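# Fork the loose switch onto the yellow-taped rack rails

## Task

With the fork, carry the unscrewed switch and slide it all the way in on the rack's rail pair marked by yellow tape. The rack is loose, so it may tilt only a little (more fails) and must finish in its original place.

## Robot and tools

ROBOT. One six-joint arm (Elite-style, UR-like chain: shoulder pan, shoulder lift, elbow, wrist 1, wrist 2, wrist 3) on a base at (0, 0, +0.094) m in the scene frame, slightly tilted. Its tool is a rigid steel fork with no motor or sensor: two flat blades 240 mm long, 30 mm wide, 8 mm thick, 110 mm apart. A load stays on only by gravity and friction. There is no gripper command.

FRAMES. Scene frame: origin on the table top under the base, +z up, +y to the left when facing +x. All reported poses, velocities and targets, and all offset axes, are in this frame. The tool point sits between the tines, halfway along the blades, on their load-bearing plane. Blades point along the tool point's -y axis; the blade noses are 120 mm toward -y, the upright back legs 120 mm toward +y. Load faces look along tool -z, so the blades are level when tool +z points straight down; if the noses dip, the load slides off. A block juts about 10 cm from the last joint axis toward fork -y and turns with it. Heavier loads make the tool sag lower and tilt; compare the reported pose with what you sent and correct.

ROW FORMAT. Every motion uses rows of 6 numbers in [-1, 1]: dx, dy, dz, rx, ry, rz. These are offsets, not poses: displacement along scene axes plus a rotation vector (rx, ry, rz) about the Hand target position. Scale: 1.0 = 0.6 m or 180 degrees (so 0.1 = 6 cm). Offsets always count from the Hand target current when the action or move begins, never from the previous row; repeating an offset moves further. A translation longer than 1.0 gets shortened along its direction. Orientation commands are clipped to within 32 degrees of the measured orientation each step.

TOOLS.
- execute_actions(actions, cameras): actions is a list of actions; each action is a table of 1 to 15 rows (one per 1/30 s step); a shorter table repeats its final row to fill 15 steps. Each action lasts 0.5 s. An empty actions list returns state plus all camera images and the scene number. cameras: list of names, ["all"], or [] for none.
- move(target, speed, blend, blocking, cameras): straight-line path of the tool point toward an offset target (one row, or a list of up to 15 rows, all offsets from the same starting Hand target). speed in m/s, 0.002 to 3.2, default 0.25 (turn rate capped at twice that in rad/s); one value or one per target. blend in metres rounds corners between list targets; 0 means stop at each. blocking=false returns after about 0.5 s while motion continues. A path takes at least 0.5 s and stops short if it would exceed 10 s. It does not avoid obstacles; the arm lags and can overshoot speed, especially near full stretch. Avoid paths passing close to the base (posture can flip).
- wait(seconds 0 to 10, cameras): run the scene holding the last command; a running move continues.
- stop(cameras): brakes a running move.
- zoom_image(camera, region): camera is cam_head_left, cam_head_right or cam_wrist; region [x0, y0, x1, y1] in pixels, at most 504 by 504, from the latest image.
- read_manual(section): licence text only.
- finished_scene(scene): give the current scene number; irreversible. Goal must hold without the robot.

RESULTS. State gives end_effector_position (m), end_effector_quat_wxyz, velocities, Joint positions (URDF order), Joint velocities ("within noise" when still), joint torques (whole drive output, gravity included, offset and noisy; positive toward larger joint angle), and the Hand target, which is your last command after clipping and the base for the next offsets. The tool often rests short of the Hand target; even an all-zero action re-requests it, and you may send the remaining gap as an offset. A move adds a "move:" line: done (within 3 mm and 2 degrees), off_target, moving, held (a check withheld a step or the clearance check stopped the path) or fault, plus limits such as paced (pose clipped) or held. Neither done nor off_target tells you about contact. Reported positions may be off by a few centimetres.

CAMERAS. cam_head_left and cam_head_right (672x504, on one rigid bar, fixed) and cam_wrist (672x504, on the wrist, may lag during motion). Calibration (K, distortion, T_world_to_cam) is provided; fixed cameras may have shifted by up to about 2.3 degrees and 9 mm.

SAFETY. The arm is stiff: commanding even slightly beyond a firm contact can trip a fault. Contact torque at joint limits (N m: pan 293, lift 293, elbow 133, wrists 49.8) or about 150 N (plus or minus 25) net external force causes a 10 s stop. Motors heat when holding loads, stretched out, or pushing unreachably; MOTOR HOT appears at 70 °C, brakes lock at 85 °C for 30 to 60 s. To release a push, command the target back past the tool point. Move slowly near contact, keep blades level while carrying, do not drop the switch, knock it off the table, slam the rack or push it hard enough to tip or shift it. Loose objects may occasionally get nudged by outside forces.

Each tool is called after "Request:" as name(argument=value, ...), one argument or row to a line, values as JSON.

## Session

Request:
execute_actions(
  actions=[],
)

Scene clock: 0.00 s.
end_effector_position=(+0.6600, +0.2529, +0.3169) end_effector_quat_wxyz=(+0.049, +0.971, +0.235, +0.002)
Joint positions: [3.144 -1.402 1.911 -2.097 -1.658 1.049]
Joint velocities: within noise
Joint torques (N m): no reading
Hand target: +0.6600, +0.2529, +0.3169; +0.049, +0.971, +0.235, +0.002

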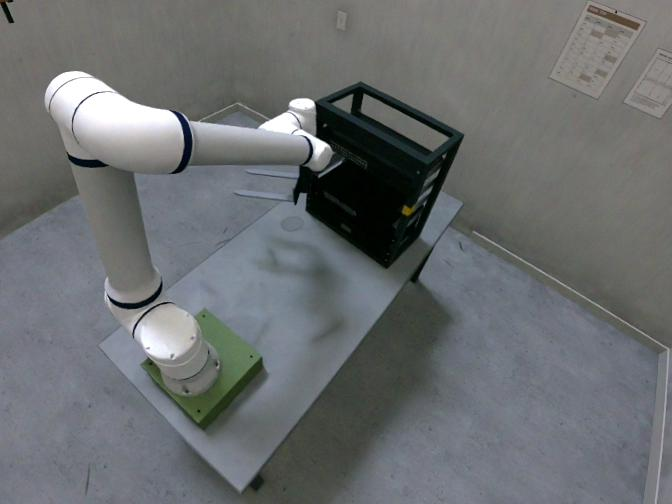

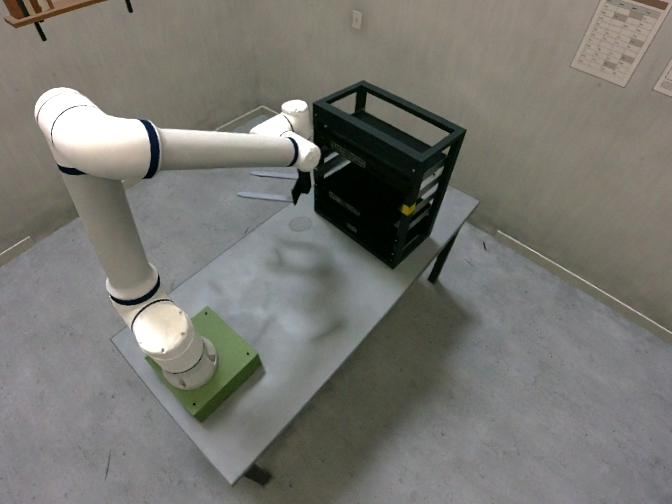

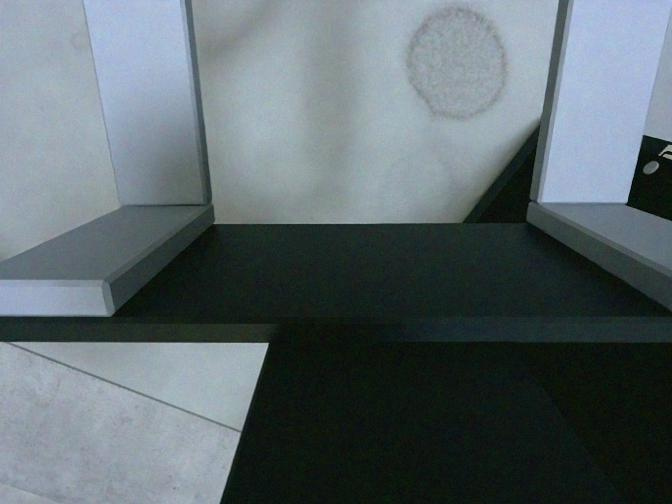

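Request:
zoom_image(
  camera="cam_head_left",
  region=[280, 70, 480, 280],
)

Request:
zoom_image(
  camera="cam_head_right",
  region=[280, 70, 480, 280],
)

Scaled by 2.400.

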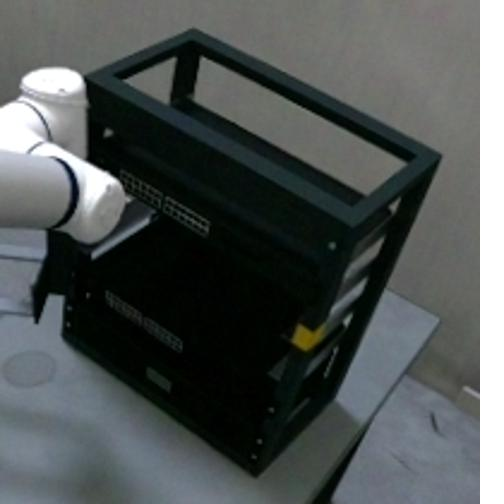

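Scaled by 2.400.

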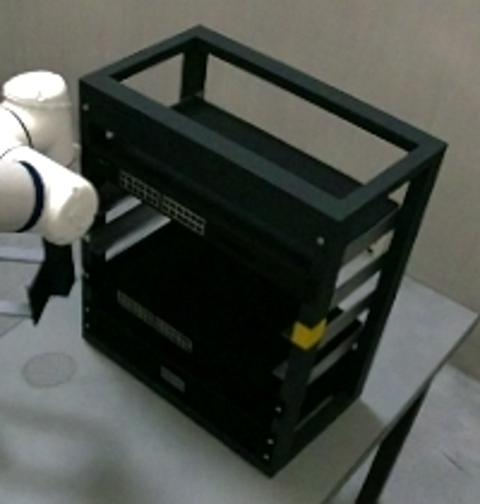

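Request:
zoom_image(
  camera="cam_head_left",
  region=[300, 110, 400, 220],
)

Request:
zoom_image(
  camera="cam_head_right",
  region=[370, 150, 470, 280],
)

Request:
zoom_image(
  camera="cam_head_right",
  region=[300, 80, 400, 190],
)

Scaled by 4.582.

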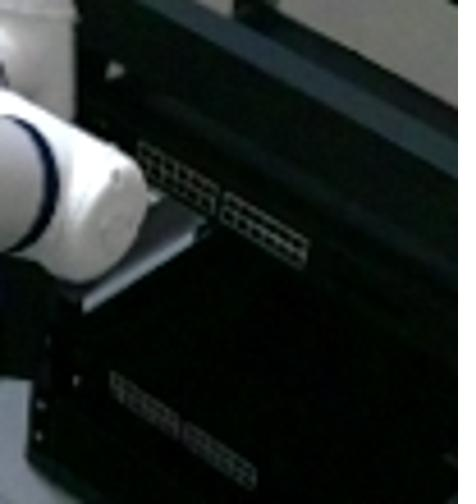

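Scaled by 3.877.

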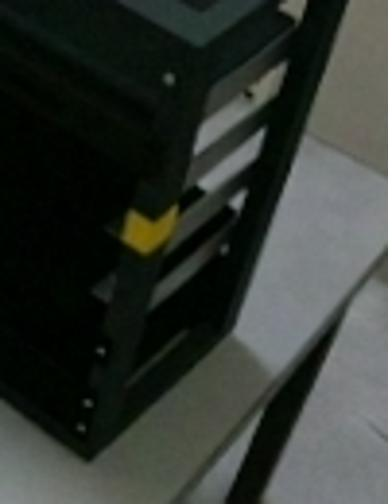

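Scaled by 4.582.

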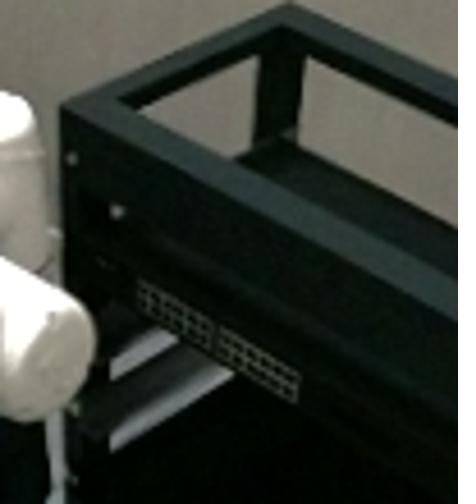

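Request:
move(
  target=[-0.1733, -0.275, 0.4217, 0.0954, -0.2711, -0.1275],
  speed=0.4,
  cameras=["all"],
)

Scene clock: 113.33 s.
end_effector_position=(+0.5560, +0.0880, +0.5698) end_effector_quat_wxyz=(+0.000, +0.906, +0.000, +0.423)
Joint positions: [2.455 -2.185 2.381 -2.476 -1.035 1.042]
Joint torques (N m): [-22.1 -16.78 -76.82 -5.86 5.39 -0.93]
Hand target: +0.5560, +0.0879, +0.5699; +0.000, +0.906, +0.000, +0.423
Off the commanded pose: 0.000 m, 0 deg.
move: done
camera_calibration:
cam_wrist: T_world_to_cam=[[0.662882, -0.0122148, 0.748624, -0.784614], [-0.266615, -0.938177, 0.220771, -0.0236649], [0.699646, -0.345939, -0.625158, 0.0920178], [0, 0, 0, 1]] pos_world=[0.449417, 0.0000467416, 0.650131]

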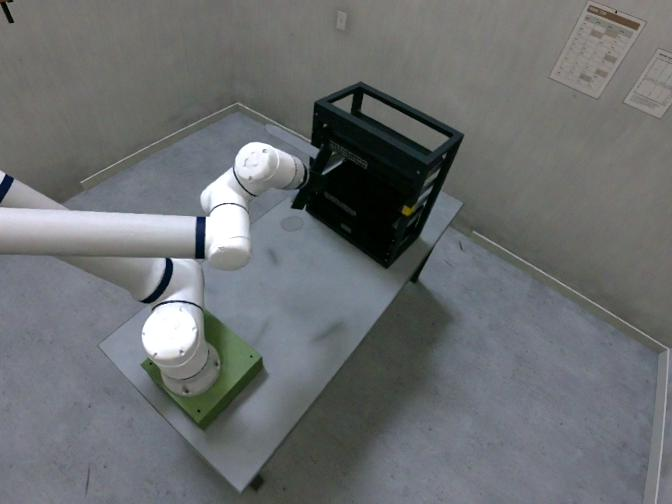

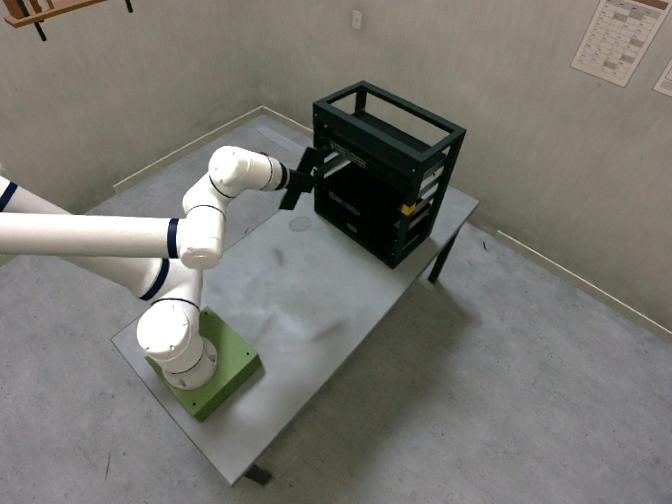

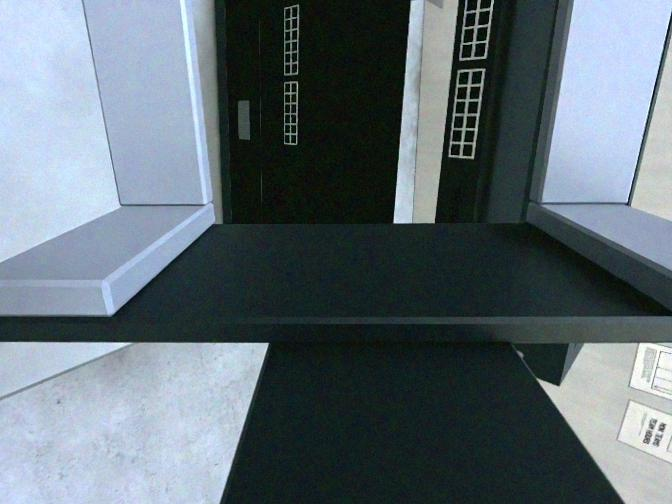

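Request:
move(
  target=[0.05, 0.25, -0.08, 0, 0, 0],
  speed=0.4,
  cameras=["cam_wrist"],
)

Scene clock: 125.00 s.
end_effector_position=(+0.5859, +0.2378, +0.5219) end_effector_quat_wxyz=(+0.000, +0.906, +0.000, +0.423)
Joint positions: [2.924 -2.032 2.424 -2.804 -1.367 1.4]
Joint torques (N m): [8.75 1.1 -99.41 -12.01 -0.65 4.66]
Hand target: +0.5860, +0.2379, +0.5219; +0.000, +0.906, +0.000, +0.423
Off the commanded pose: 0.000 m, 0 deg.
move: done
camera_calibration:
cam_wrist: T_world_to_cam=[[0.662746, -0.0123074, 0.748744, -0.766663], [-0.266577, -0.938243, 0.220537, 0.135575], [0.699789, -0.345758, -0.625097, 0.0927808], [0, 0, 0, 1]] pos_world=[0.479316, 0.149846, 0.602131]
Images, in order (width x height): cam_wrist 672x504.

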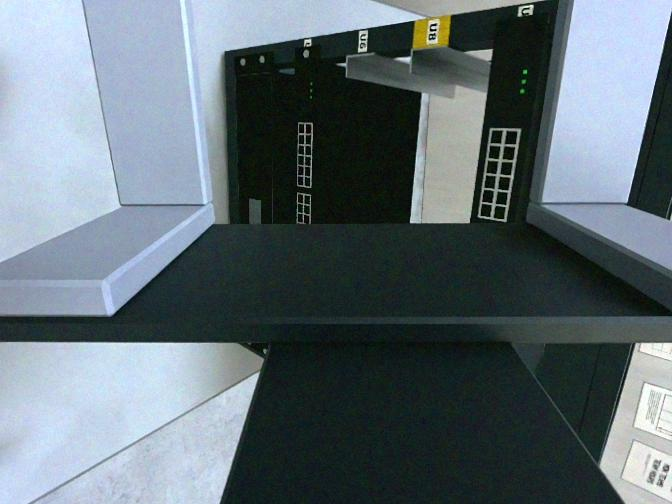

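Request:
zoom_image(
  camera="cam_wrist",
  region=[210, 0, 560, 230],
)

Request:
zoom_image(
  camera="cam_wrist",
  region=[400, 0, 560, 110],
)

Request:
zoom_image(
  camera="cam_wrist",
  region=[220, 20, 380, 130],
)

Scaled by 1.440.

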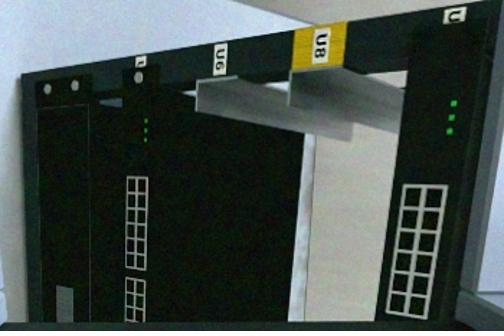

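Scaled by 3.150.

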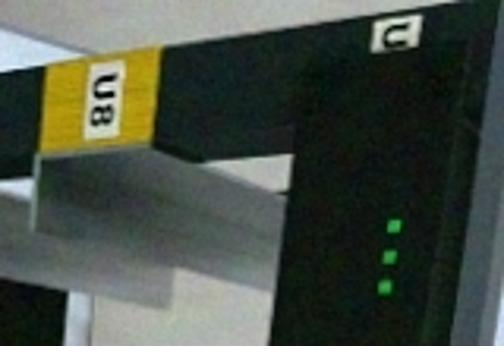

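Scaled by 3.150.

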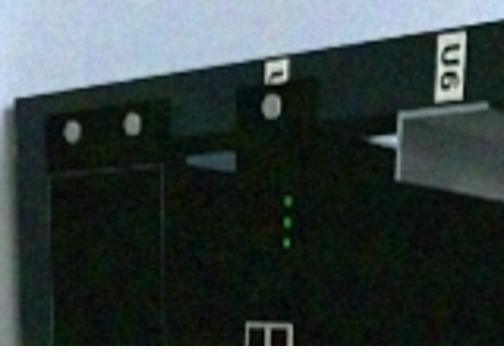

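Request:
zoom_image(
  camera="cam_wrist",
  region=[80, 140, 240, 260],
)

Request:
zoom_image(
  camera="cam_wrist",
  region=[500, 140, 660, 260],
)

Request:
zoom_image(
  camera="cam_wrist",
  region=[60, 0, 220, 120],
)

Request:
zoom_image(
  camera="cam_wrist",
  region=[512, 0, 672, 120],
)

Scaled by 3.150.

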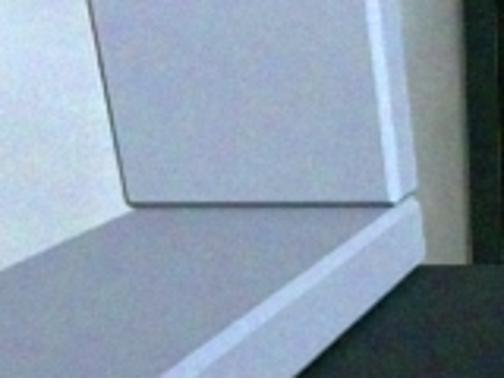

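Scaled by 3.150.

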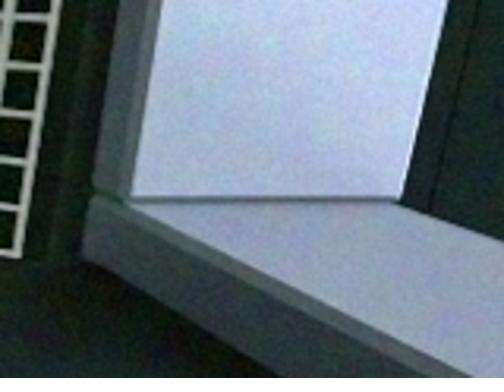

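Scaled by 3.150.

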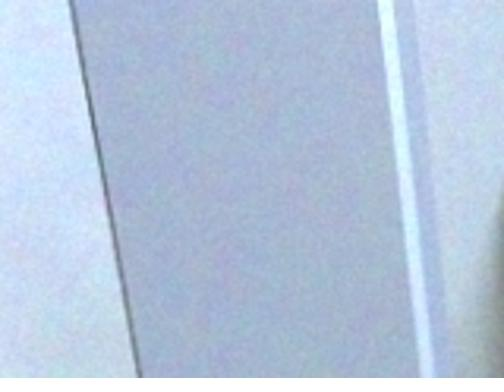

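Scaled by 3.150.

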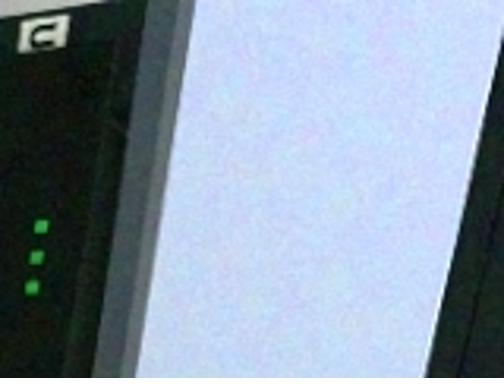

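Request:
move(
  target=[0.0, 0.08, 0.18, 0, 0, 0],
  speed=0.4,
  cameras=["cam_wrist"],
)

Request:
zoom_image(
  camera="cam_wrist",
  region=[210, 0, 370, 120],
)

Request:
zoom_image(
  camera="cam_wrist",
  region=[370, 0, 530, 120],
)

Scene clock: 183.97 s.
end_effector_position=(+0.5860, +0.2858, +0.6297) end_effector_quat_wxyz=(+0.000, +0.906, +0.000, +0.423)
Joint positions: [3.061 -2.062 2.242 -2.607 -1.47 1.492]
Joint torques (N m): [8.94 -0.05 -104.19 -6.96 -1.43 4.62]
Hand target: +0.5860, +0.2859, +0.6299; +0.000, +0.906, +0.000, +0.423
Off the commanded pose: 0.000 m, 0 deg.
move: done
camera_calibration:
cam_wrist: T_world_to_cam=[[0.662674, -0.0123448, 0.748806, -0.846789], [-0.266702, -0.938203, 0.220558, 0.156874], [0.699809, -0.345866, -0.625015, 0.176717], [0, 0, 0, 1]] pos_world=[0.479316, 0.197846, 0.709931]
Images, in order (width x height): cam_wrist 672x504.

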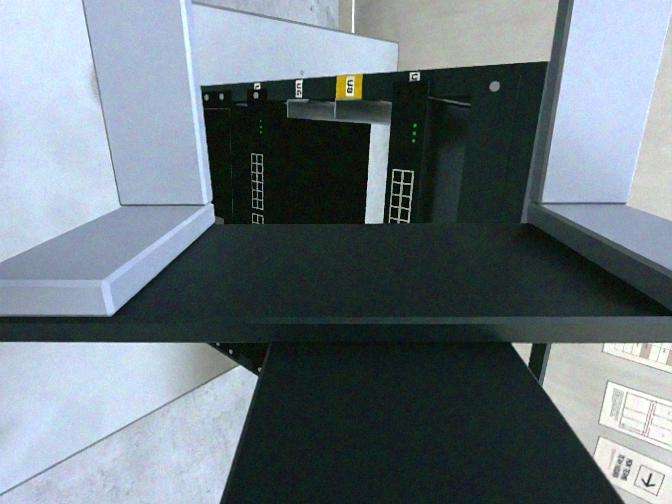

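Scaled by 3.150.

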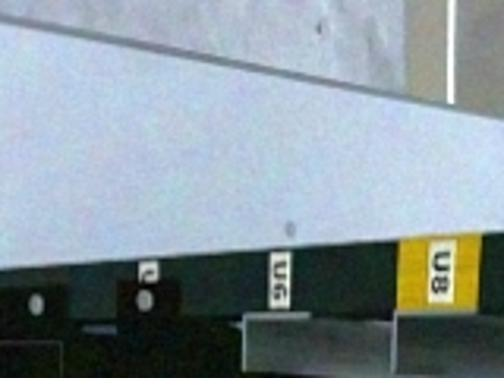

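Scaled by 3.150.

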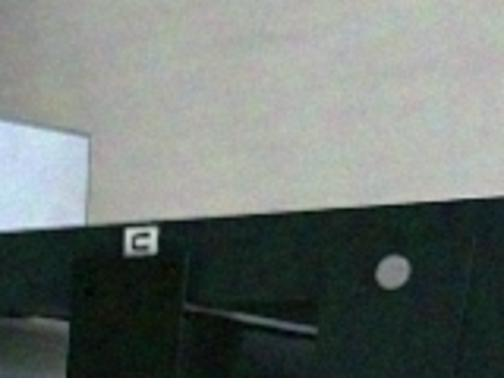

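Request:
move(
  target=[0.0, -0.65, -0.15, 0, 0, 0],
  speed=0.4,
  cameras=["cam_wrist"],
)

Request:
zoom_image(
  camera="cam_wrist",
  region=[210, 60, 370, 230],
)

Request:
zoom_image(
  camera="cam_wrist",
  region=[370, 60, 530, 230],
)

Scene clock: 211.43 s.
end_effector_position=(+0.5860, -0.1039, +0.5399) end_effector_quat_wxyz=(+0.000, +0.906, +0.000, +0.423)
Joint positions: [2.171 -1.945 2.297 -2.467 -0.867 0.76]
Joint torques (N m): [-22.19 -6.74 -96.36 -4.52 6.8 -1.28]
Hand target: +0.5860, -0.1041, +0.5399; +0.000, +0.906, +0.000, +0.423
Off the commanded pose: 0.000 m, 0 deg.
move: done
camera_calibration:
cam_wrist: T_world_to_cam=[[0.662676, -0.0123366, 0.748805, -0.78443], [-0.266763, -0.93817, 0.220623, -0.188965], [0.699784, -0.345955, -0.624994, -0.0141499], [0, 0, 0, 1]] pos_world=[0.479316, -0.191854, 0.620231]
Images, in order (width x height): cam_wrist 672x504.

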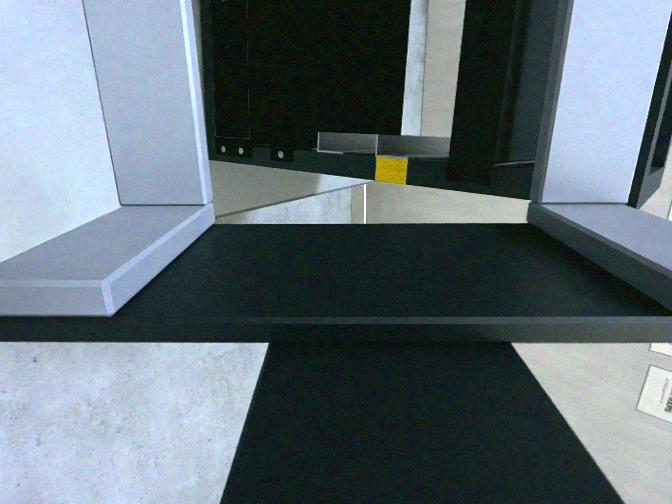

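Scaled by 2.965.

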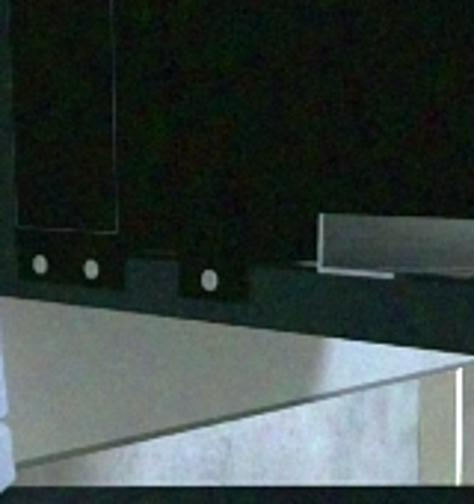

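Scaled by 2.965.

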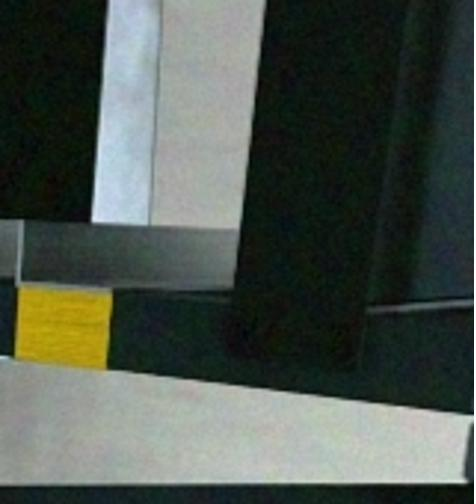

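Request:
execute_actions(
  actions=[],
)

Request:
zoom_image(
  camera="cam_head_left",
  region=[370, 230, 430, 275],
)

Request:
zoom_image(
  camera="cam_head_left",
  region=[295, 175, 355, 220],
)

Request:
zoom_image(
  camera="cam_head_right",
  region=[370, 230, 430, 275],
)

Request:
zoom_image(
  camera="cam_head_right",
  region=[300, 180, 360, 225],
)

Scene clock: 219.63 s.
end_effector_position=(+0.5860, -0.1041, +0.5399) end_effector_quat_wxyz=(+0.000, +0.906, +0.000, +0.423)
Joint positions: [2.17 -1.945 2.297 -2.466 -0.867 0.759]
Joint velocities: within noise
Joint torques (N m): [-21.45 -6.87 -96.74 -4.75 6.79 -1.14]
Hand target: +0.5860, -0.1041, +0.5399; +0.000, +0.906, +0.000, +0.423
Off the commanded pose: 0.000 m, 0 deg.
camera_calibration:
cam_wrist: T_world_to_cam=[[0.662747, -0.0122986, 0.748742, -0.784346], [-0.266637, -0.938211, 0.220603, -0.189186], [0.699765, -0.345846, -0.625076, -0.0142006], [0, 0, 0, 1]] pos_world=[0.479316, -0.192054, 0.620131]

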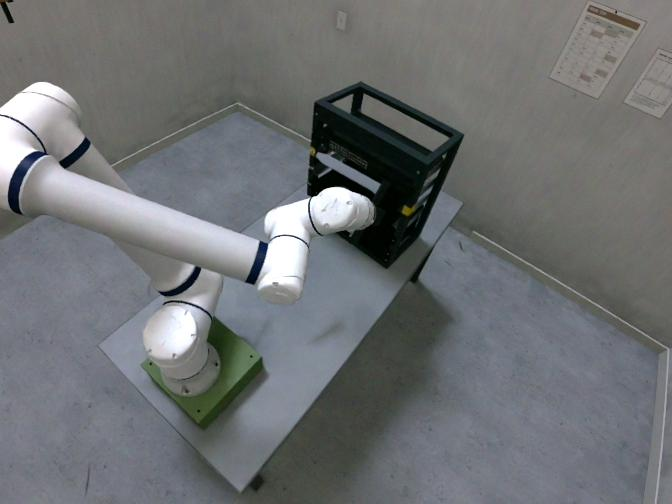

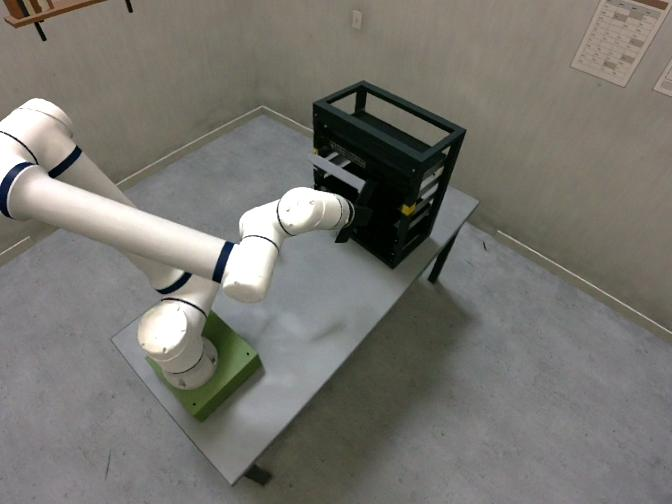

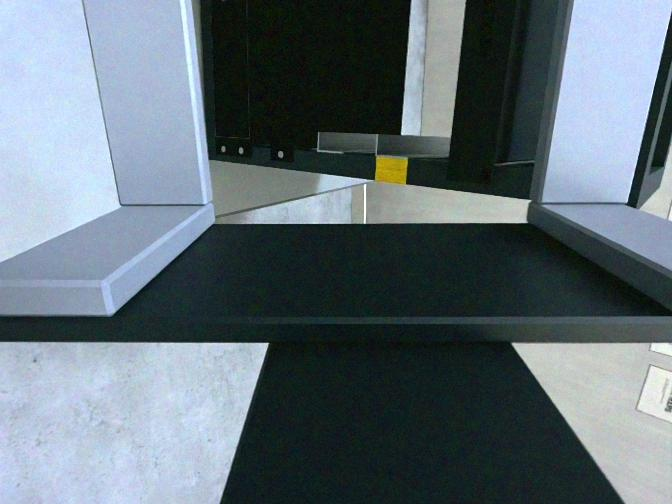

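Scaled by 8.400.

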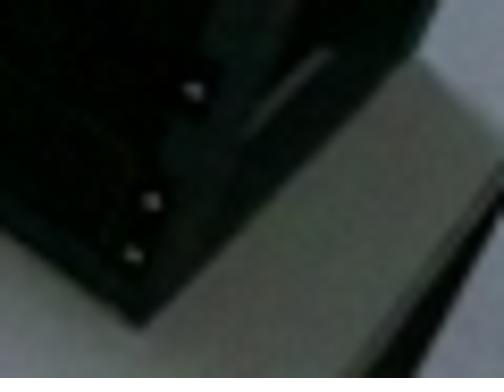

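Scaled by 8.400.

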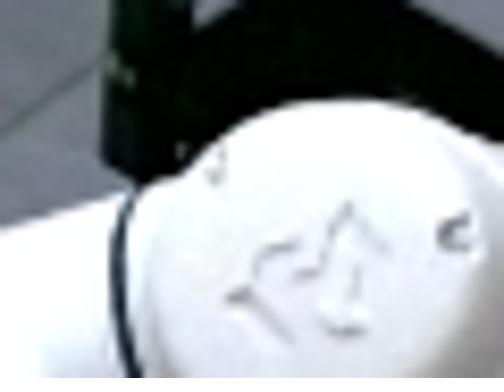

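Scaled by 8.400.

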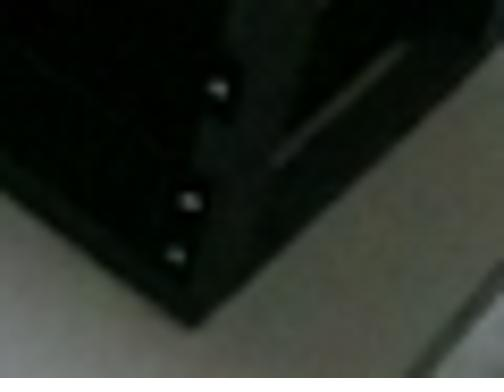

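Scaled by 8.400.

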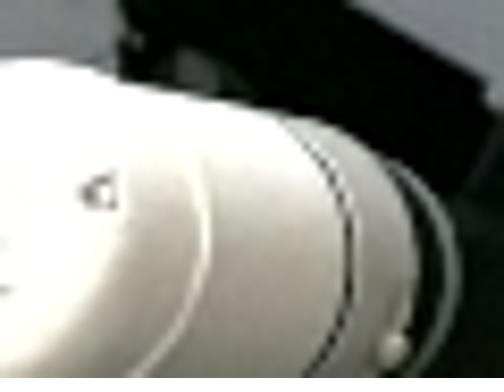

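Request:
zoom_image(
  camera="cam_head_left",
  region=[300, 85, 345, 119],
)

Request:
zoom_image(
  camera="cam_head_left",
  region=[400, 145, 445, 179],
)

Request:
zoom_image(
  camera="cam_head_right",
  region=[300, 85, 345, 119],
)

Request:
zoom_image(
  camera="cam_head_right",
  region=[400, 145, 445, 179],
)

Scaled by 11.200.

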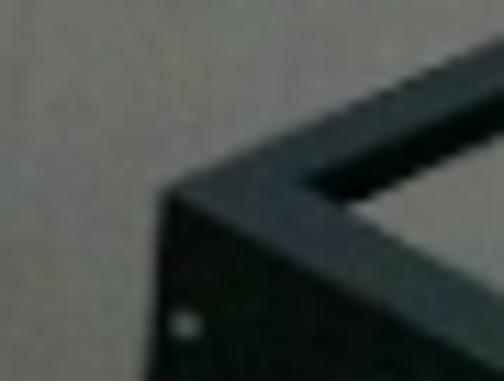

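Scaled by 11.200.

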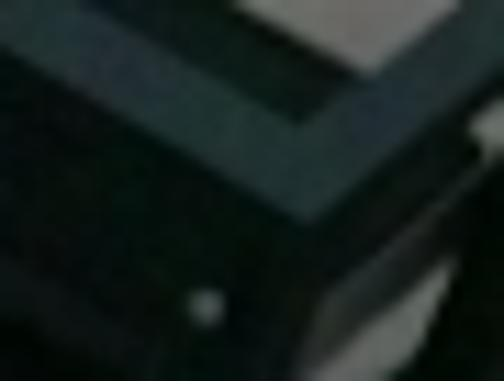

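Scaled by 11.200.

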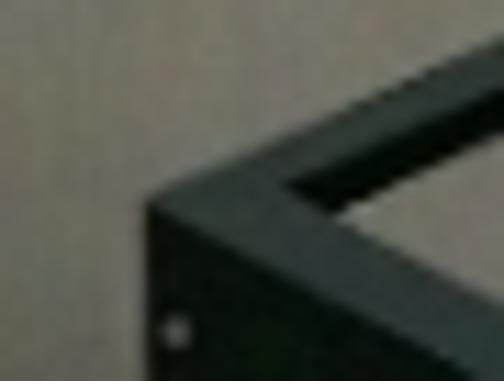

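Scaled by 11.200.

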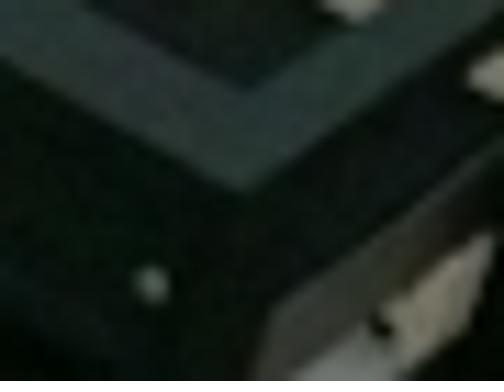

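Request:
move(
  target=[0.0, -0.08, 0.18, 0, 0, 0],
  speed=0.5,
  cameras=["cam_wrist"],
)

Request:
zoom_image(
  camera="cam_wrist",
  region=[280, 60, 400, 170],
)

Request:
zoom_image(
  camera="cam_wrist",
  region=[380, 40, 540, 190],
)

Scene clock: 265.47 s.
end_effector_position=(+0.5860, -0.1520, +0.6477) end_effector_quat_wxyz=(+0.000, +0.906, +0.000, +0.423)
Joint positions: [2.116 -1.941 2.092 -2.225 -0.84 0.697]
Joint torques (N m): [-22.55 -9.56 -99.71 -4.6 6.88 -0.66]
Hand target: +0.5860, -0.1521, +0.6479; +0.000, +0.906, +0.000, +0.423
Off the commanded pose: 0.000 m, 0 deg.
move: done
camera_calibration:
cam_wrist: T_world_to_cam=[[0.662693, -0.0122751, 0.748791, -0.865728], [-0.26672, -0.938171, 0.220673, -0.25793], [0.699784, -0.345956, -0.624993, 0.0365832], [0, 0, 0, 1]] pos_world=[0.479316, -0.239953, 0.728031]
Images, in order (width x height): cam_wrist 672x504.

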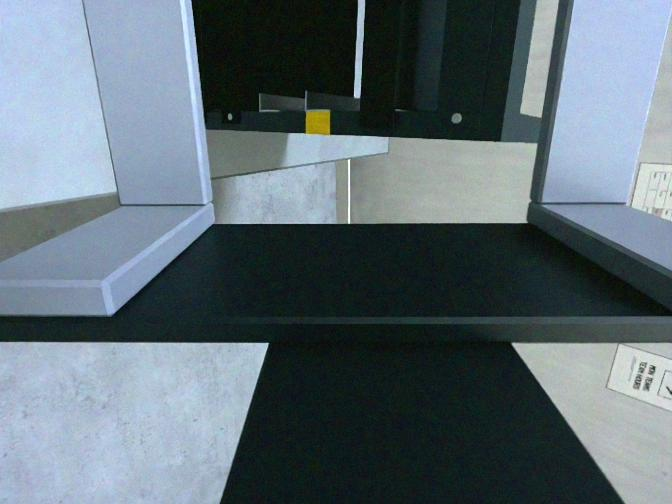

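Scaled by 4.200.

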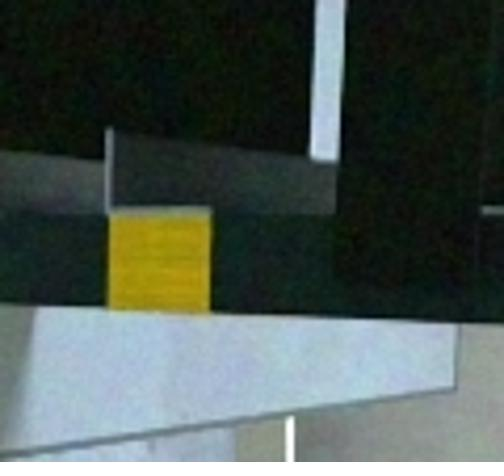

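Scaled by 3.150.

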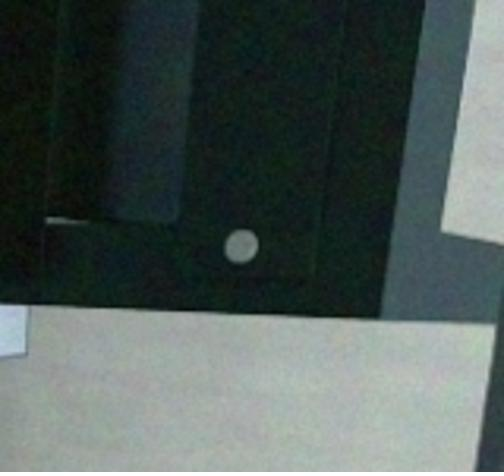

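Request:
move(
  target=[0.1450, 0.2383, -0.3717, 0.2268, 0.2112, -0.4858],
  speed=0.4,
  cameras=["all"],
)

Request:
zoom_image(
  camera="cam_head_left",
  region=[280, 110, 430, 230],
)

Request:
zoom_image(
  camera="cam_head_right",
  region=[280, 110, 430, 230],
)

Scene clock: 289.93 s.
end_effector_position=(+0.6730, -0.0091, +0.4249) end_effector_quat_wxyz=(+0.000, +0.682, -0.731, +0.000)
Joint positions: [2.842 -1.839 2.131 -1.849 -1.568 2.866]
Joint torques (N m): [8.23 -19.63 -99.05 -5.22 2.12 3.3]
Hand target: +0.6730, -0.0091, +0.4249; +0.000, +0.682, -0.732, +0.000
Off the commanded pose: 0.000 m, 0 deg.
move: done
camera_calibration:
cam_wrist: T_world_to_cam=[[-0.0829464, -0.996183, -0.0271772, 0.0678354], [-0.935757, 0.0684775, 0.345933, 0.354757], [-0.342752, 0.0541251, -0.937866, 0.724035], [0, 0, 0, 1]] pos_world=[0.585757, 0.00409509, 0.558169]

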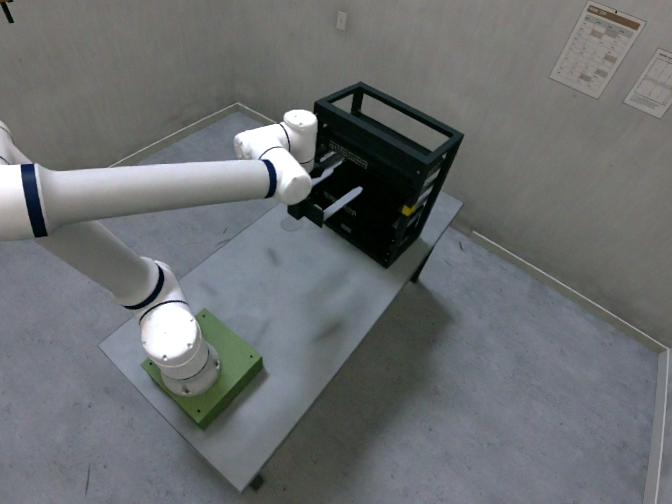

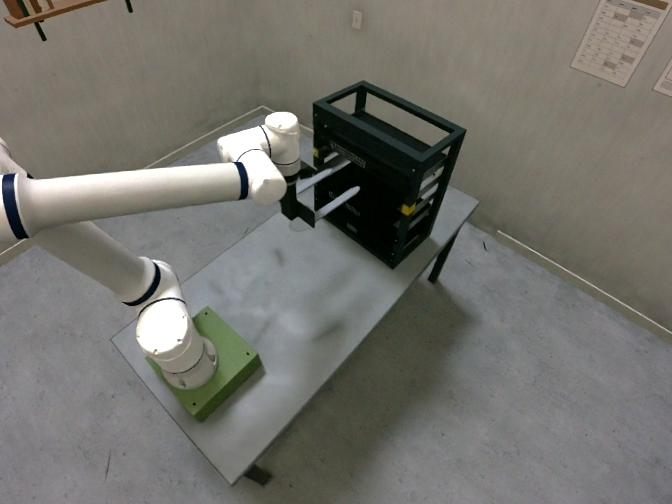

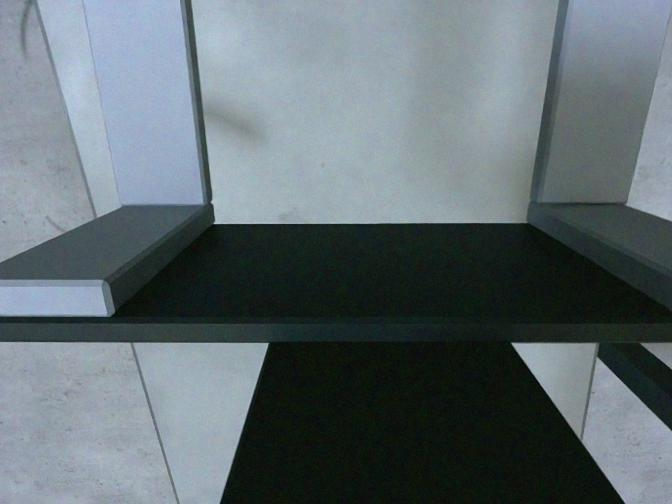

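Scaled by 3.360.

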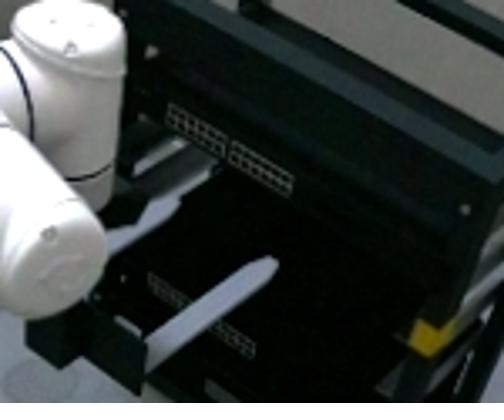

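Scaled by 3.360.

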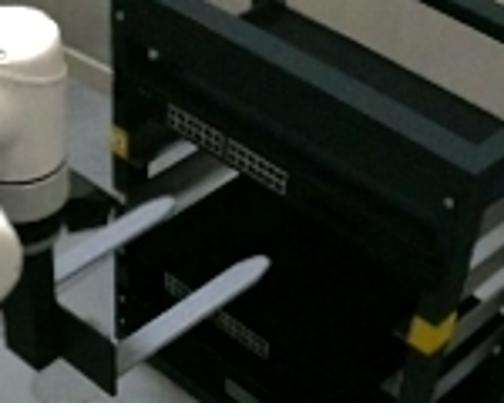

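Request:
zoom_image(
  camera="cam_head_left",
  region=[320, 150, 380, 195],
)

Request:
zoom_image(
  camera="cam_head_right",
  region=[310, 155, 370, 200],
)

Scaled by 8.400.

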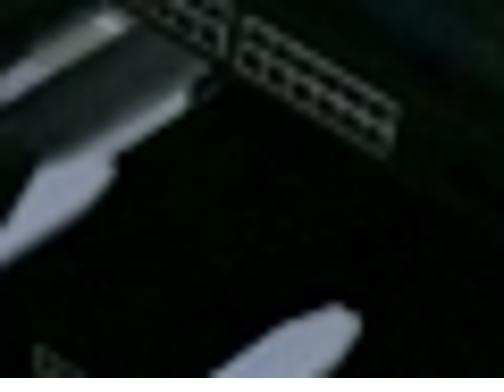

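Scaled by 8.400.

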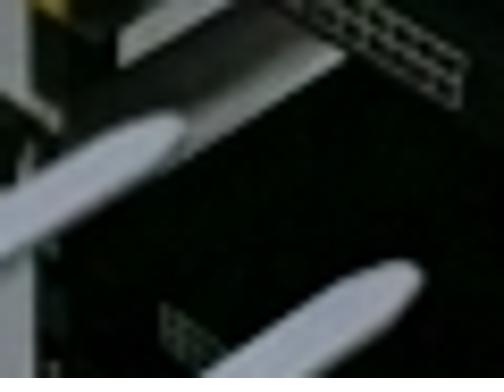

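Request:
move(
  target=[0.38, -0.0272, 0, 0, 0, 0],
  speed=0.2,
  cameras=["all"],
)

Request:
zoom_image(
  camera="cam_head_left",
  region=[290, 80, 440, 200],
)

Request:
zoom_image(
  camera="cam_head_right",
  region=[290, 80, 440, 200],
)

Scene clock: 346.70 s.
end_effector_position=(+0.9008, -0.0254, +0.4249) end_effector_quat_wxyz=(+0.000, +0.682, -0.732, +0.000)
Joint positions: [2.927 -1.439 1.768 -1.886 -1.567 2.951]
Joint torques (N m): [8.71 -61.72 -97.27 -5.24 -2.14 3.29]
Hand target: +0.9010, -0.0254, +0.4249; +0.000, +0.682, -0.732, +0.000
Off the commanded pose: 0.000 m, 0 deg.
move: done
camera_calibration:
cam_wrist: T_world_to_cam=[[-0.0832074, -0.996159, -0.027287, 0.0707662], [-0.935704, 0.068679, 0.346037, 0.568939], [-0.342834, 0.0543254, -0.937824, 0.803042], [0, 0, 0, 1]] pos_world=[0.813557, -0.0122053, 0.558169]

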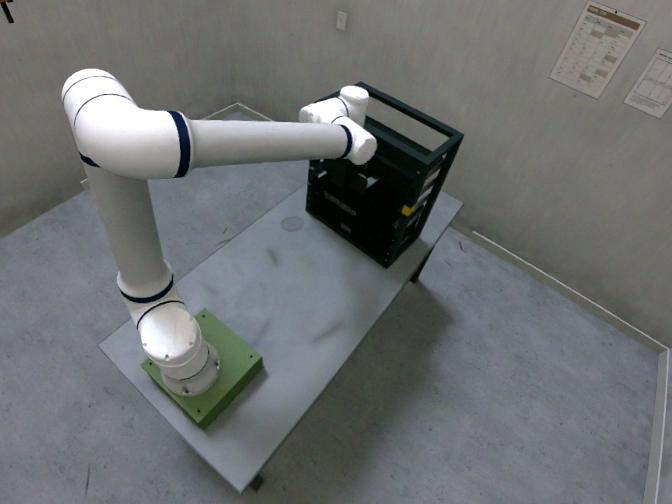

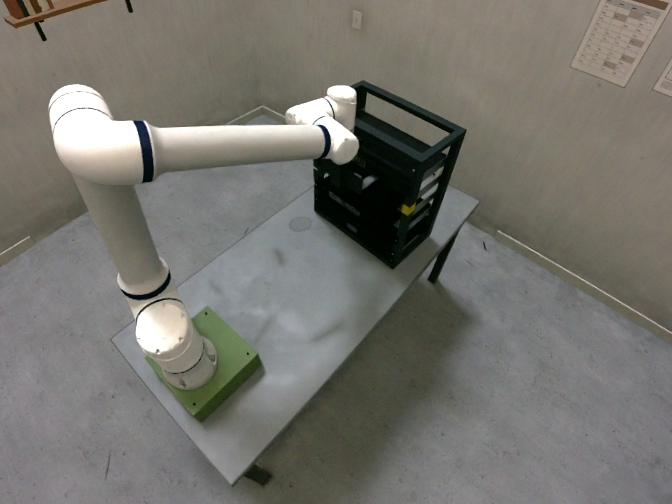

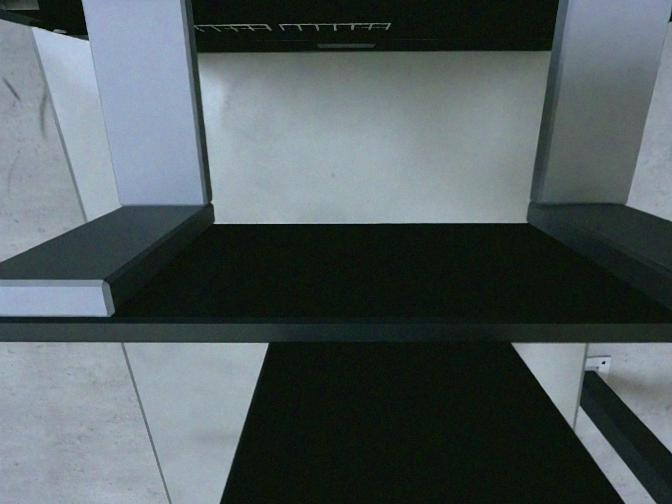

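Scaled by 3.360.

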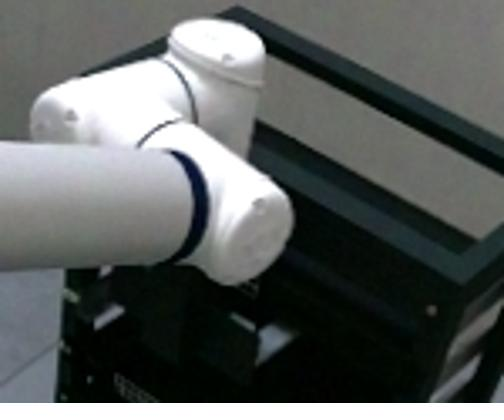

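Scaled by 3.360.

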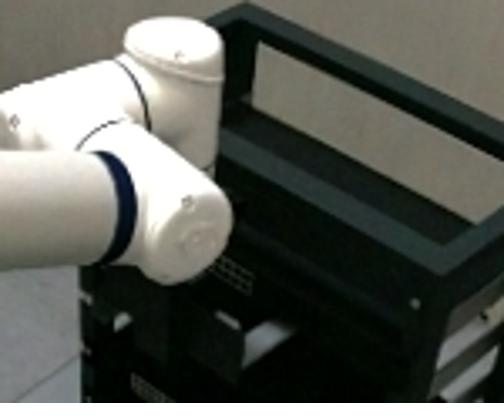

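Request:
zoom_image(
  camera="cam_wrist",
  region=[190, 0, 310, 80],
)

Request:
zoom_image(
  camera="cam_wrist",
  region=[440, 0, 560, 80],
)

Request:
zoom_image(
  camera="cam_wrist",
  region=[0, 0, 120, 80],
)

Scaled by 4.200.

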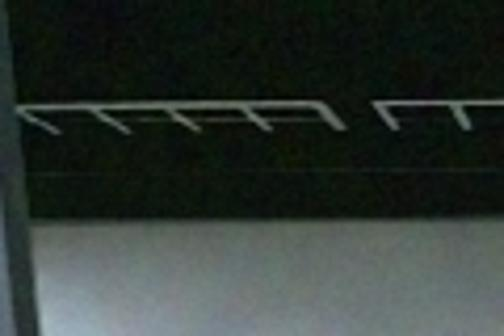

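Scaled by 4.200.

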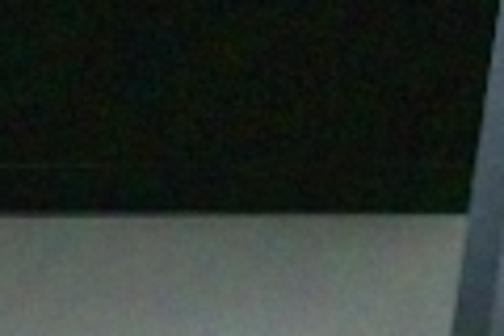

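Scaled by 4.200.

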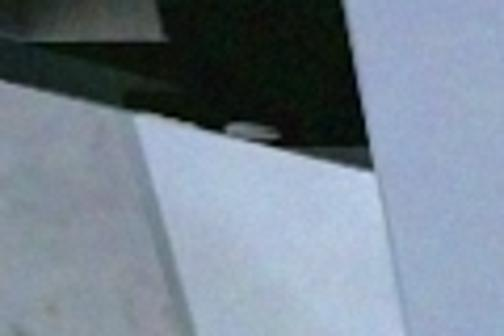

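Request:
move(
  target=[0, 0, 0.0117, -0.0007, -0.0083, -0.0022],
  speed=0.05,
)

Scene clock: 377.33 s.
end_effector_position=(+0.9010, -0.0254, +0.4318) end_effector_quat_wxyz=(-0.009, +0.679, -0.734, +0.010)
Joint positions: [2.927 -1.451 1.781 -1.913 -1.562 2.957]
Joint torques (N m): [-23.45 -88.08 -74.17 -10.28 2 3.41]
Hand target: +0.9010, -0.0254, +0.4319; -0.009, +0.679, -0.734, +0.010
Off the commanded pose: 0.000 m, 0 deg.
move: done

Request:
move(
  target=[0, 0, 0.0067, 0, 0, 0],
  speed=0.03,
)

Request:
move(
  target=[0, 0, 0.0050, 0, 0, 0],
  speed=0.03,
)

Request:
move(
  target=[0, 0, 0.0050, 0, 0, 0],
  speed=0.03,
)

Scene clock: 380.13 s.
end_effector_position=(+0.9010, -0.0254, +0.4357) end_effector_quat_wxyz=(-0.009, +0.679, -0.734, +0.010)
Joint positions: [2.926 -1.453 1.776 -1.906 -1.562 2.957]
Joint torques (N m): [-22.64 -88.74 -98.78 -5.24 2.14 2.49]
Hand target: +0.9010, -0.0254, +0.4359; -0.009, +0.679, -0.734, +0.010
Off the commanded pose: 0.000 m, 0 deg.
move: done

Scene clock: 380.83 s.
end_effector_position=(+0.9009, -0.0254, +0.4386) end_effector_quat_wxyz=(-0.009, +0.679, -0.734, +0.010)
Joint positions: [2.926 -1.454 1.772 -1.901 -1.562 2.957]
Joint torques (N m): [-21.98 -117.29 -138.51 -18.81 1.38 0.41]
Hand target: +0.9010, -0.0254, +0.4389; -0.009, +0.679, -0.734, +0.010
Off the commanded pose: 0.000 m, 0 deg.
move: done

Scene clock: 381.53 s.
end_effector_position=(+0.9010, -0.0254, +0.4417) end_effector_quat_wxyz=(-0.009, +0.679, -0.734, +0.010)
Joint positions: [2.926 -1.456 1.769 -1.895 -1.562 2.957]
Joint torques (N m): [-21.85 -126.28 -142.76 -19.36 0.8 -1.51]
Hand target: +0.9010, -0.0254, +0.4419; -0.009, +0.679, -0.734, +0.010
Off the commanded pose: 0.000 m, 0 deg.
move: done


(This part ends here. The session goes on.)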